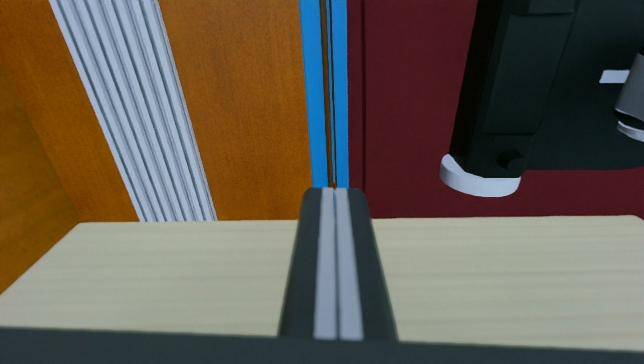

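>>> move(
  base={"x_m_s":-0.2,"for_s":1.0},
  cameras=[],
)

>>> move(
  base={"turn_rad_s":0.2,"for_s":1.0},
  cameras=[],
)

>>> move(
  base={"x_m_s":-0.2,"for_s":1.5},
  cameras=[],
)

>>> move(
  base={"turn_rad_s":-0.2,"for_s":0.75},
  cameras=[],
)

>>> move(
  base={"x_m_s":0.2,"for_s":2.5},
)

Scene clock: 199.97 s.
Joint torques (N m): left_arm=[-31.54 17.63 41.82 -11.15 5.9 -15.48 0.03] | right_arm=[-39.6 -16.18 -38.78 1.07 -3.85 -15.7 -0.18]
External joint torques (N m): left_arm=[-12.87 21.96 34.71 -12.86 5.88 -15.45 0.03] | right_arm=[-18.4 -21.32 -32.35 -1.63 -3.99 -15.72 -0.18]
Motor temperatures (°C): left_arm=[34 29 36 37 36 42 38] | right_arm=[39 31 36 30 37 49 34]
Wrist force (N): left_arm=[0.0 73.7 -19.1] | right_arm=[2.1 -72.9 -16.5]
Wrist torque (N m): left_arm=[-0.79 -0.02 0.08] | right_arm=[1.07 0.09 0.15]
Wrist force, peak (N): left_arm=[0.7 75.2 -18.7] | right_arm=[2.2 -73.6 -16.1]
move: done
base_odometry: x=+0.117 y=-0.210 heading=-0.001
lidar_m: 0.58 0.60 1.12 4.58 1.75 1.21 1.15 1.20 1.57 3.71 0.89 0.62
base_status: done (sent for 1 of 1 s)
joint_positions: torso_squat_rad=+0.250 torso_shift_rad=+0.000 torso_pitch_rad=+0.801 torso_yaw_rad=+0.000 left_shoulder_pitch_rad=+0.708 left_shoulder_roll_rad=+2.735 left_shoulder_yaw_rad=+0.900 left_elbow_rad=-1.702 left_forearm_roll_rad=+1.703 left_wrist_pitch_rad=+0.750 left_hand_roll_rad=+1.054 left_gripper_m=+0.000 right_shoulder_pitch_rad=+0.650 right_shoulder_roll_rad=-3.135 right_shoulder_yaw_rad=-0.922 right_elbow_rad=-1.520 right_forearm_roll_rad=-1.870 right_wrist_pitch_rad=+0.764 right_hand_roll_rad=-1.285 right_gripper_m=+0.000 head_pan_rad=+0.000 head_tilt_rad=+0.250
joint_status: not commanded
wheel_motors_off: 0
motor_effort: left_wheel=-18(22) right_wheel=+16(36)
chest: x=-0.0057 y=+0.0001 z=+1.1742 quat_wxyz=(+0.921, +0.000, +0.390, +0.000) (m; base frame)
left_hand: x=+0.4141 y=+0.1922 z=+0.8412 quat_wxyz=(+1.000, +0.006, +0.003, -0.013) (m; base frame)
right_hand: x=+0.4142 y=-0.0590 z=+0.8413 quat_wxyz=(+1.000, -0.005, +0.002, -0.021) (m; base frame)
pictures: none
No camera images: "cameras" was empty.

Scene clock: 201.70 s.
Joint torques (N m): left_arm=[-31.35 17.49 41.76 -11.27 5.97 -15.42 -0.06] | right_arm=[-39.12 -16.39 -38.76 1.17 -3.86 -15.73 -0.34]
External joint torques (N m): left_arm=[-12.68 21.83 34.65 -12.98 5.95 -15.39 -0.06] | right_arm=[-17.92 -21.52 -32.32 -1.53 -4 -15.75 -0.34]
Motor temperatures (°C): left_arm=[34 29 36 37 36 42 38] | right_arm=[39 31 36 30 37 49 34]
Wrist force (N): left_arm=[0.3 73.5 -19.0] | right_arm=[2.7 -72.6 -16.6]
Wrist torque (N m): left_arm=[-0.74 -0.04 0.12] | right_arm=[1.05 0.10 0.16]
Wrist force, peak (N): left_arm=[-0.2 75.3 -19.3] | right_arm=[2.9 -74.0 -15.7]
move: done
base_odometry: x=+0.117 y=-0.210 heading=+0.198
lidar_m: 0.58 0.64 1.71 2.95 1.45 1.16 1.14 1.27 1.94 3.65 0.72 0.59
base_status: done (sent for 1 of 1 s)
joint_positions: torso_squat_rad=+0.250 torso_shift_rad=+0.000 torso_pitch_rad=+0.801 torso_yaw_rad=+0.000 left_shoulder_pitch_rad=+0.708 left_shoulder_roll_rad=+2.735 left_shoulder_yaw_rad=+0.900 left_elbow_rad=-1.702 left_forearm_roll_rad=+1.703 left_wrist_pitch_rad=+0.750 left_hand_roll_rad=+1.054 left_gripper_m=+0.000 right_shoulder_pitch_rad=+0.650 right_shoulder_roll_rad=-3.135 right_shoulder_yaw_rad=-0.922 right_elbow_rad=-1.520 right_forearm_roll_rad=-1.870 right_wrist_pitch_rad=+0.764 right_hand_roll_rad=-1.285 right_gripper_m=+0.000 head_pan_rad=+0.000 head_tilt_rad=+0.250
joint_status: not commanded
wheel_motors_off: 0
motor_effort: left_wheel=-17(41) right_wheel=+5(41)
chest: x=-0.0057 y=+0.0001 z=+1.1742 quat_wxyz=(+0.921, +0.000, +0.390, +0.000) (m; base frame)
left_hand: x=+0.4141 y=+0.1922 z=+0.8412 quat_wxyz=(+1.000, +0.006, +0.003, -0.013) (m; base frame)
right_hand: x=+0.4142 y=-0.0590 z=+0.8412 quat_wxyz=(+1.000, -0.005, +0.002, -0.021) (m; base frame)
pictures: none
No camera images: "cameras" was empty.

Scene clock: 204.13 s.
Joint torques (N m): left_arm=[-31.55 17.51 41.77 -11.36 5.86 -15.47 -0.03] | right_arm=[-39.39 -16.49 -39.05 1.28 -3.87 -15.68 -0.42]
External joint torques (N m): left_arm=[-12.88 21.85 34.66 -13.07 5.84 -15.44 -0.03] | right_arm=[-18.19 -21.63 -32.62 -1.42 -4.01 -15.7 -0.42]
Motor temperatures (°C): left_arm=[34 29 36 37 36 42 38] | right_arm=[39 31 36 30 37 49 34]
Wrist force (N): left_arm=[0.1 74.2 -18.8] | right_arm=[2.4 -72.7 -15.9]
Wrist torque (N m): left_arm=[-0.85 -0.02 0.08] | right_arm=[1.07 0.07 0.15]
Wrist force, peak (N): left_arm=[-0.1 75.1 -18.6] | right_arm=[2.5 -73.3 -15.7]
move: done
base_odometry: x=-0.177 y=-0.269 heading=+0.199
lidar_m: 0.88 0.98 1.90 2.17 1.07 0.85 0.84 0.95 1.46 4.37 1.09 0.88
base_status: done (sent for 1.5 of 1.5 s)
joint_positions: torso_squat_rad=+0.250 torso_shift_rad=+0.000 torso_pitch_rad=+0.801 torso_yaw_rad=+0.000 left_shoulder_pitch_rad=+0.708 left_shoulder_roll_rad=+2.735 left_shoulder_yaw_rad=+0.900 left_elbow_rad=-1.702 left_forearm_roll_rad=+1.703 left_wrist_pitch_rad=+0.750 left_hand_roll_rad=+1.054 left_gripper_m=+0.000 right_shoulder_pitch_rad=+0.650 right_shoulder_roll_rad=-3.135 right_shoulder_yaw_rad=-0.922 right_elbow_rad=-1.520 right_forearm_roll_rad=-1.870 right_wrist_pitch_rad=+0.764 right_hand_roll_rad=-1.285 right_gripper_m=+0.000 head_pan_rad=+0.000 head_tilt_rad=+0.250
joint_status: not commanded
wheel_motors_off: 0
motor_effort: left_wheel=+5(41) right_wheel=-5(23)
chest: x=-0.0057 y=+0.0001 z=+1.1742 quat_wxyz=(+0.921, +0.000, +0.390, +0.000) (m; base frame)
left_hand: x=+0.4141 y=+0.1922 z=+0.8412 quat_wxyz=(+1.000, +0.006, +0.003, -0.013) (m; base frame)
right_hand: x=+0.4141 y=-0.0590 z=+0.8412 quat_wxyz=(+1.000, -0.005, +0.002, -0.021) (m; base frame)
pictures: none
No camera images: "cameras" was empty.

Scene clock: 205.63 s.
Joint torques (N m): left_arm=[-31.87 17.64 41.57 -11.14 6.08 -15.45 -0.07] | right_arm=[-39.72 -16.19 -39.02 1.31 -3.84 -15.58 -0.29]
External joint torques (N m): left_arm=[-13.2 21.97 34.46 -12.85 6.06 -15.42 -0.07] | right_arm=[-18.52 -21.33 -32.58 -1.39 -3.98 -15.6 -0.29]
Motor temperatures (°C): left_arm=[34 29 36 37 36 42 38] | right_arm=[39 31 36 30 37 49 34]
Wrist force (N): left_arm=[0.3 74.3 -18.0] | right_arm=[2.3 -72.4 -15.5]
Wrist torque (N m): left_arm=[-0.89 0.03 0.12] | right_arm=[1.01 0.08 0.15]
Wrist force, peak (N): left_arm=[0.3 74.8 -18.7] | right_arm=[2.5 -73.5 -16.1]
move: done
base_odometry: x=-0.178 y=-0.269 heading=+0.046
lidar_m: 0.87 0.92 1.91 3.50 1.22 0.87 0.84 0.90 1.22 3.24 2.45 0.91
base_status: done (sent for 0.77 of 0.77 s)
joint_positions: torso_squat_rad=+0.250 torso_shift_rad=+0.000 torso_pitch_rad=+0.801 torso_yaw_rad=+0.000 left_shoulder_pitch_rad=+0.708 left_shoulder_roll_rad=+2.735 left_shoulder_yaw_rad=+0.900 left_elbow_rad=-1.702 left_forearm_roll_rad=+1.703 left_wrist_pitch_rad=+0.750 left_hand_roll_rad=+1.054 left_gripper_m=+0.000 right_shoulder_pitch_rad=+0.650 right_shoulder_roll_rad=-3.135 right_shoulder_yaw_rad=-0.922 right_elbow_rad=-1.520 right_forearm_roll_rad=-1.870 right_wrist_pitch_rad=+0.764 right_hand_roll_rad=-1.285 right_gripper_m=+0.000 head_pan_rad=+0.000 head_tilt_rad=+0.250
joint_status: not commanded
wheel_motors_off: 0
motor_effort: left_wheel=+18(31) right_wheel=-5(24)
chest: x=-0.0057 y=+0.0001 z=+1.1742 quat_wxyz=(+0.921, +0.000, +0.390, +0.000) (m; base frame)
left_hand: x=+0.4141 y=+0.1922 z=+0.8412 quat_wxyz=(+1.000, +0.006, +0.003, -0.013) (m; base frame)
right_hand: x=+0.4141 y=-0.0590 z=+0.8412 quat_wxyz=(+1.000, -0.005, +0.002, -0.021) (m; base frame)
pictures: none
No camera images: "cameras" was empty.

Scene clock: 208.97 s.
Joint torques (N m): left_arm=[-31.6 17.43 41.8 -11.22 5.9 -15.38 0] | right_arm=[-39.79 -16.02 -38.9 0.73 -3.82 -15.68 -0.43]
External joint torques (N m): left_arm=[-12.93 21.76 34.69 -12.93 5.87 -15.35 0] | right_arm=[-18.59 -21.15 -32.46 -1.96 -3.96 -15.7 -0.43]
Motor temperatures (°C): left_arm=[34 29 36 37 36 42 38] | right_arm=[39 31 36 30 37 49 34]
Wrist force (N): left_arm=[-0.3 74.6 -18.7] | right_arm=[2.0 -72.4 -16.1]
Wrist torque (N m): left_arm=[-0.85 -0.01 0.12] | right_arm=[1.05 0.07 0.15]
Wrist force, peak (N): left_arm=[-0.3 75.0 -19.1] | right_arm=[2.5 -73.3 -16.3]
move: done
base_odometry: x=+0.322 y=-0.246 heading=+0.046
lidar_m: 0.37 0.40 0.55 4.60 1.96 1.40 1.34 1.42 1.92 4.93 0.55 0.38
base_status: done (sent for 2.5 of 2.5 s)
joint_positions: torso_squat_rad=+0.250 torso_shift_rad=+0.000 torso_pitch_rad=+0.801 torso_yaw_rad=+0.000 left_shoulder_pitch_rad=+0.708 left_shoulder_roll_rad=+2.735 left_shoulder_yaw_rad=+0.900 left_elbow_rad=-1.702 left_forearm_roll_rad=+1.703 left_wrist_pitch_rad=+0.750 left_hand_roll_rad=+1.054 left_gripper_m=+0.000 right_shoulder_pitch_rad=+0.650 right_shoulder_roll_rad=-3.135 right_shoulder_yaw_rad=-0.922 right_elbow_rad=-1.520 right_forearm_roll_rad=-1.870 right_wrist_pitch_rad=+0.764 right_hand_roll_rad=-1.285 right_gripper_m=+0.000 head_pan_rad=+0.000 head_tilt_rad=+0.250
joint_status: not commanded
wheel_motors_off: 0
motor_effort: left_wheel=-1(47) right_wheel=+2(28)
chest: x=-0.0056 y=+0.0001 z=+1.1741 quat_wxyz=(+0.921, +0.000, +0.390, +0.000) (m; base frame)
left_hand: x=+0.4141 y=+0.1922 z=+0.8411 quat_wxyz=(+1.000, +0.006, +0.003, -0.013) (m; base frame)
right_hand: x=+0.4142 y=-0.0590 z=+0.8411 quat_wxyz=(+1.000, -0.005, +0.002, -0.021) (m; base frame)
pictures: head_camera, left_wrist_camera, right_wrist_camera
camera_calibration:
head_camera: T_world_to_cam=[[-0.0120363, -0.999504, -0.0290991, 0.0387165], [-0.837892, 0.0259633, -0.545218, 0.887597], [0.545704, 0.0178195, -0.837789, 0.948594], [0, 0, 0, 1]] pos_world=[0.226525, -0.00125112, 1.27978]
left_wrist_camera: T_world_to_cam=[[0.999899, 0.00093287, -0.0142141, -0.402885], [0.00720835, -0.893797, 0.448414, -0.179334], [-0.0122862, -0.448471, -0.893713, 0.91556], [0, 0, 0, 1]] pos_world=[0.415386, 0.25069, 0.892937]
right_wrist_camera: T_world_to_cam=[[-0.999672, 0.0130939, -0.0219973, 0.432095], [0.000393201, 0.867041, 0.498237, -0.340971], [0.0255964, 0.498065, -0.866762, 0.820019], [0, 0, 0, 1]] pos_world=[0.411098, -0.118444, 0.89015]

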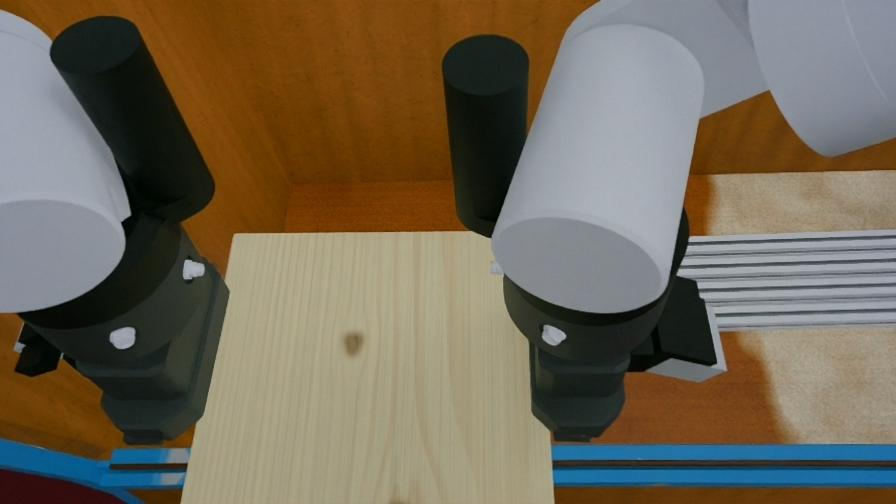

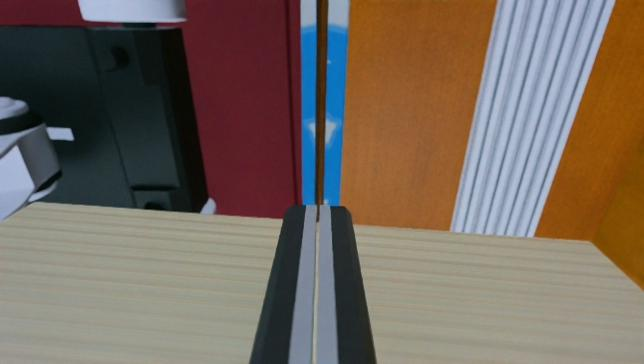

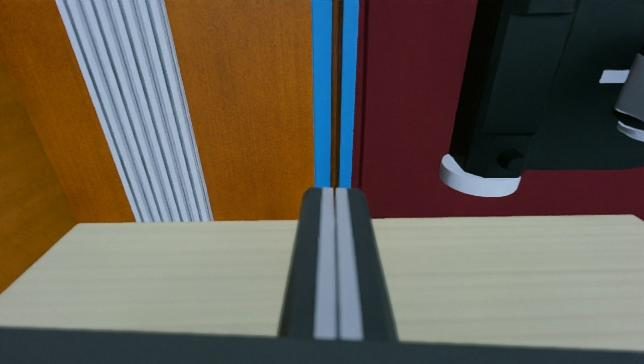

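>>> move(
  joints={"torso_squat_rad":0.7,"torso_shift_rad":0.5},
  min_time_s=4,
)

Scene clock: 215.60 s.
Joint torques (N m): left_arm=[-31.27 17.69 41.76 -11.32 5.91 -15.44 -0.09] | right_arm=[-39.73 -16.15 -38.85 0.95 -3.9 -15.53 -0.43]
External joint torques (N m): left_arm=[-12.6 22.02 34.65 -13.02 5.89 -15.41 -0.09] | right_arm=[-18.53 -21.28 -32.41 -1.73 -4.04 -15.54 -0.43]
Motor temperatures (°C): left_arm=[34 29 36 37 36 42 38] | right_arm=[39 31 36 30 37 50 34]
Wrist force (N): left_arm=[0.9 74.4 -17.5] | right_arm=[2.6 -72.5 -15.8]
Wrist torque (N m): left_arm=[-0.90 0.05 0.13] | right_arm=[1.00 0.08 0.13]
Wrist force, peak (N): left_arm=[-0.1 74.9 -19.6] | right_arm=[2.2 -73.3 -15.5]
move: done
base_odometry: x=+0.322 y=-0.246 heading=+0.046
lidar_m: 0.37 0.39 0.54 4.60 1.95 1.40 1.35 1.42 1.93 4.92 0.55 0.39
base_status: not commanded
joint_positions: torso_squat_rad=+0.700 torso_shift_rad=+0.500 torso_pitch_rad=+0.801 torso_yaw_rad=+0.000 left_shoulder_pitch_rad=+0.708 left_shoulder_roll_rad=+2.735 left_shoulder_yaw_rad=+0.900 left_elbow_rad=-1.702 left_forearm_roll_rad=+1.703 left_wrist_pitch_rad=+0.750 left_hand_roll_rad=+1.054 left_gripper_m=+0.000 right_shoulder_pitch_rad=+0.650 right_shoulder_roll_rad=-3.135 right_shoulder_yaw_rad=-0.922 right_elbow_rad=-1.520 right_forearm_roll_rad=-1.870 right_wrist_pitch_rad=+0.764 right_hand_roll_rad=-1.285 right_gripper_m=+0.000 head_pan_rad=+0.000 head_tilt_rad=+0.250
joint_status: all done
wheel_motors_off: 0
motor_effort: left_wheel=+6(6) right_wheel=-7(9)
chest: x=+0.2511 y=+0.0001 z=+0.9656 quat_wxyz=(+0.921, +0.000, +0.390, +0.000) (m; base frame)
left_hand: x=+0.6708 y=+0.1922 z=+0.6326 quat_wxyz=(+1.000, +0.006, +0.003, -0.013) (m; base frame)
right_hand: x=+0.6709 y=-0.0591 z=+0.6326 quat_wxyz=(+1.000, -0.005, +0.002, -0.021) (m; base frame)
pictures: head_camera, left_wrist_camera, right_wrist_camera
camera_calibration:
head_camera: T_world_to_cam=[[-0.0120393, -0.999504, -0.0290951, 0.0357334], [-0.838013, 0.0259597, -0.545032, 0.98881], [0.545517, 0.0178203, -0.83791, 0.63397], [0, 0, 0, 1]] pos_world=[0.483225, -0.00125113, 1.07118]
left_wrist_camera: T_world_to_cam=[[0.999895, 0.000930187, -0.0144377, -0.662368], [0.0073062, -0.893797, 0.448412, -0.0877095], [-0.0124873, -0.44847, -0.89371, 0.732419], [0, 0, 0, 1]] pos_world=[0.672086, 0.25069, 0.684337]
right_wrist_camera: T_world_to_cam=[[-0.999675, 0.013132, -0.0218612, 0.684037], [0.000494038, 0.867039, 0.498239, -0.237259], [0.0254974, 0.498066, -0.866764, 0.632796], [0, 0, 0, 1]] pos_world=[0.667797, -0.118444, 0.681651]

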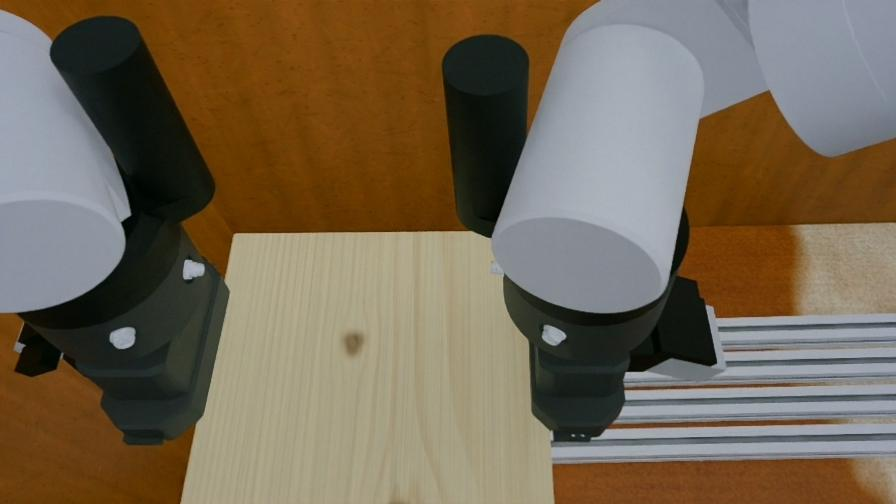

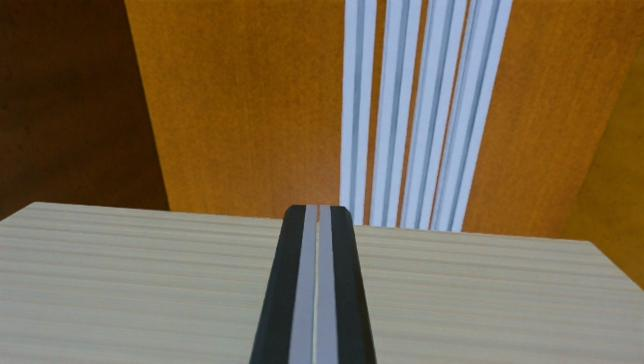

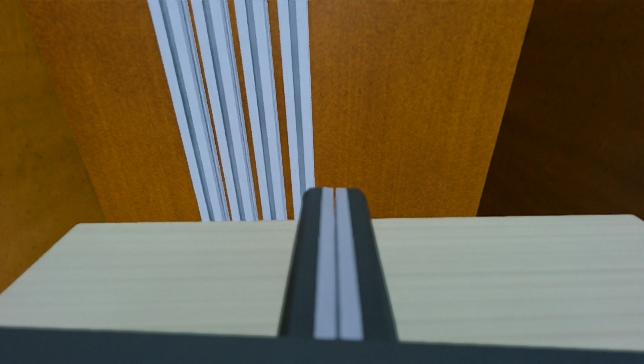

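>>> move(
  joints={"torso_squat_rad":1.0,"torso_shift_rad":0.5,"torso_pitch_rad":0.95},
  min_time_s=4,
)

Scene clock: 222.07 s.
Joint torques (N m): left_arm=[-30.02 16.08 41.31 -13.02 6.07 -15.36 -0.12] | right_arm=[-38.58 -17.01 -38.83 -1.23 -4.49 -15.54 -0.38]
External joint torques (N m): left_arm=[-12.49 20.54 34.77 -13.35 5.88 -15.47 -0.13] | right_arm=[-18.23 -21.17 -32.4 -2.54 -4.43 -15.65 -0.37]
Motor temperatures (°C): left_arm=[34 29 36 37 36 42 38] | right_arm=[39 32 36 30 37 50 34]
Wrist force (N): left_arm=[3.1 74.8 -18.3] | right_arm=[4.0 -73.2 -16.3]
Wrist torque (N m): left_arm=[-0.88 0.14 0.33] | right_arm=[1.09 -0.07 0.12]
Wrist force, peak (N): left_arm=[2.5 76.2 -18.9] | right_arm=[4.2 -74.4 -15.9]
move: done
base_odometry: x=+0.322 y=-0.246 heading=+0.046
lidar_m: 0.38 0.40 0.55 4.59 1.95 1.40 1.34 1.42 1.93 4.99 0.57 0.39
base_status: not commanded
joint_positions: torso_squat_rad=+1.000 torso_shift_rad=+0.500 torso_pitch_rad=+0.951 torso_yaw_rad=+0.000 left_shoulder_pitch_rad=+0.708 left_shoulder_roll_rad=+2.735 left_shoulder_yaw_rad=+0.900 left_elbow_rad=-1.702 left_forearm_roll_rad=+1.703 left_wrist_pitch_rad=+0.750 left_hand_roll_rad=+1.054 left_gripper_m=+0.000 right_shoulder_pitch_rad=+0.650 right_shoulder_roll_rad=-3.135 right_shoulder_yaw_rad=-0.922 right_elbow_rad=-1.520 right_forearm_roll_rad=-1.870 right_wrist_pitch_rad=+0.764 right_hand_roll_rad=-1.285 right_gripper_m=+0.000 head_pan_rad=+0.000 head_tilt_rad=+0.250
joint_status: all done
wheel_motors_off: 0
motor_effort: left_wheel=+4(7) right_wheel=-3(9)
chest: x=+0.2052 y=+0.0000 z=+0.7923 quat_wxyz=(+0.889, +0.000, +0.458, +0.000) (m; base frame)
left_hand: x=+0.5707 y=+0.1920 z=+0.4004 quat_wxyz=(+0.997, +0.005, +0.078, -0.014) (m; base frame)
right_hand: x=+0.5708 y=-0.0592 z=+0.4003 quat_wxyz=(+0.997, -0.006, +0.077, -0.021) (m; base frame)
pictures: head_camera, left_wrist_camera, right_wrist_camera
camera_calibration:
head_camera: T_world_to_cam=[[-0.016425, -0.999499, -0.0270579, 0.0293756], [-0.909846, 0.0261625, -0.414121, 0.766952], [0.414621, 0.0178166, -0.90982, 0.597535], [0, 0, 0, 1]] pos_world=[0.45054, -0.00135051, 0.862055]
left_wrist_camera: T_world_to_cam=[[0.986607, 0.000490849, -0.163112, -0.498431], [0.0735668, -0.89385, 0.44229, -0.018387], [-0.14558, -0.448366, -0.881915, 0.594783], [0, 0, 0, 1]] pos_world=[0.579697, 0.25049, 0.451381]
right_wrist_camera: T_world_to_cam=[[-0.991788, 0.0132274, 0.127204, 0.514697], [0.0747601, 0.866959, 0.492741, -0.161599], [-0.103763, 0.498205, -0.860828, 0.505483], [0, 0, 0, 1]] pos_world=[0.575002, -0.118543, 0.449289]

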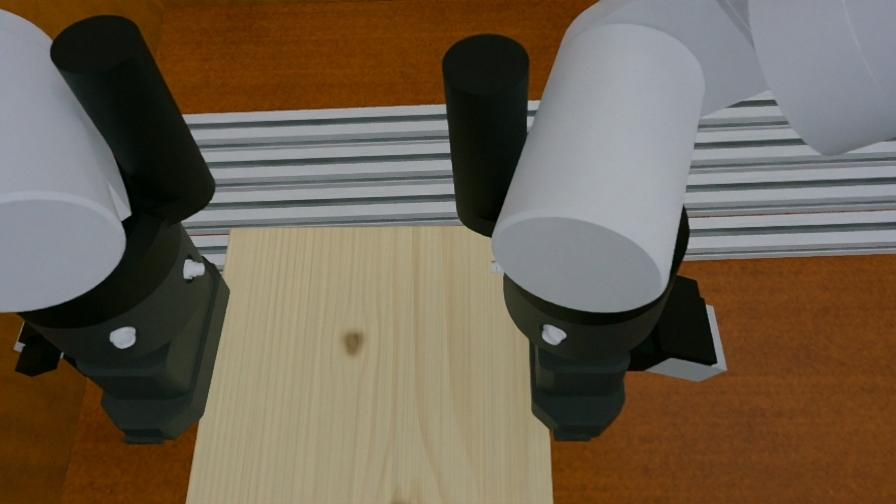

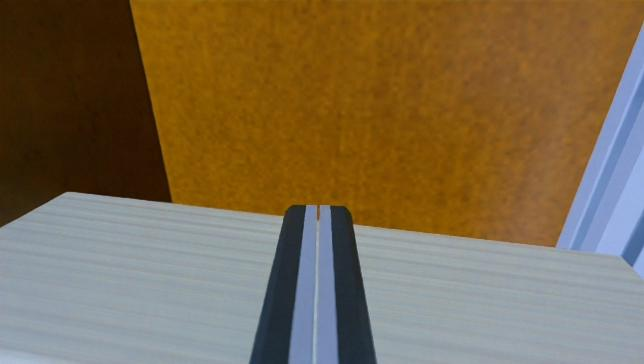

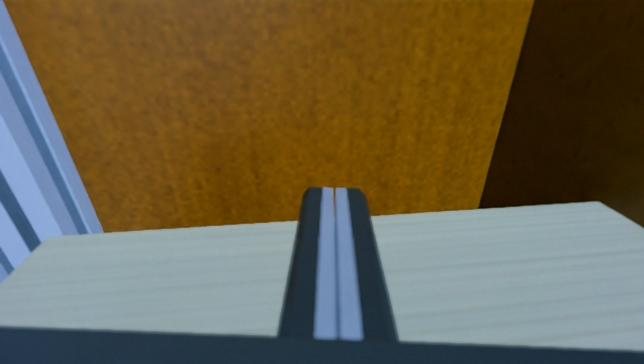

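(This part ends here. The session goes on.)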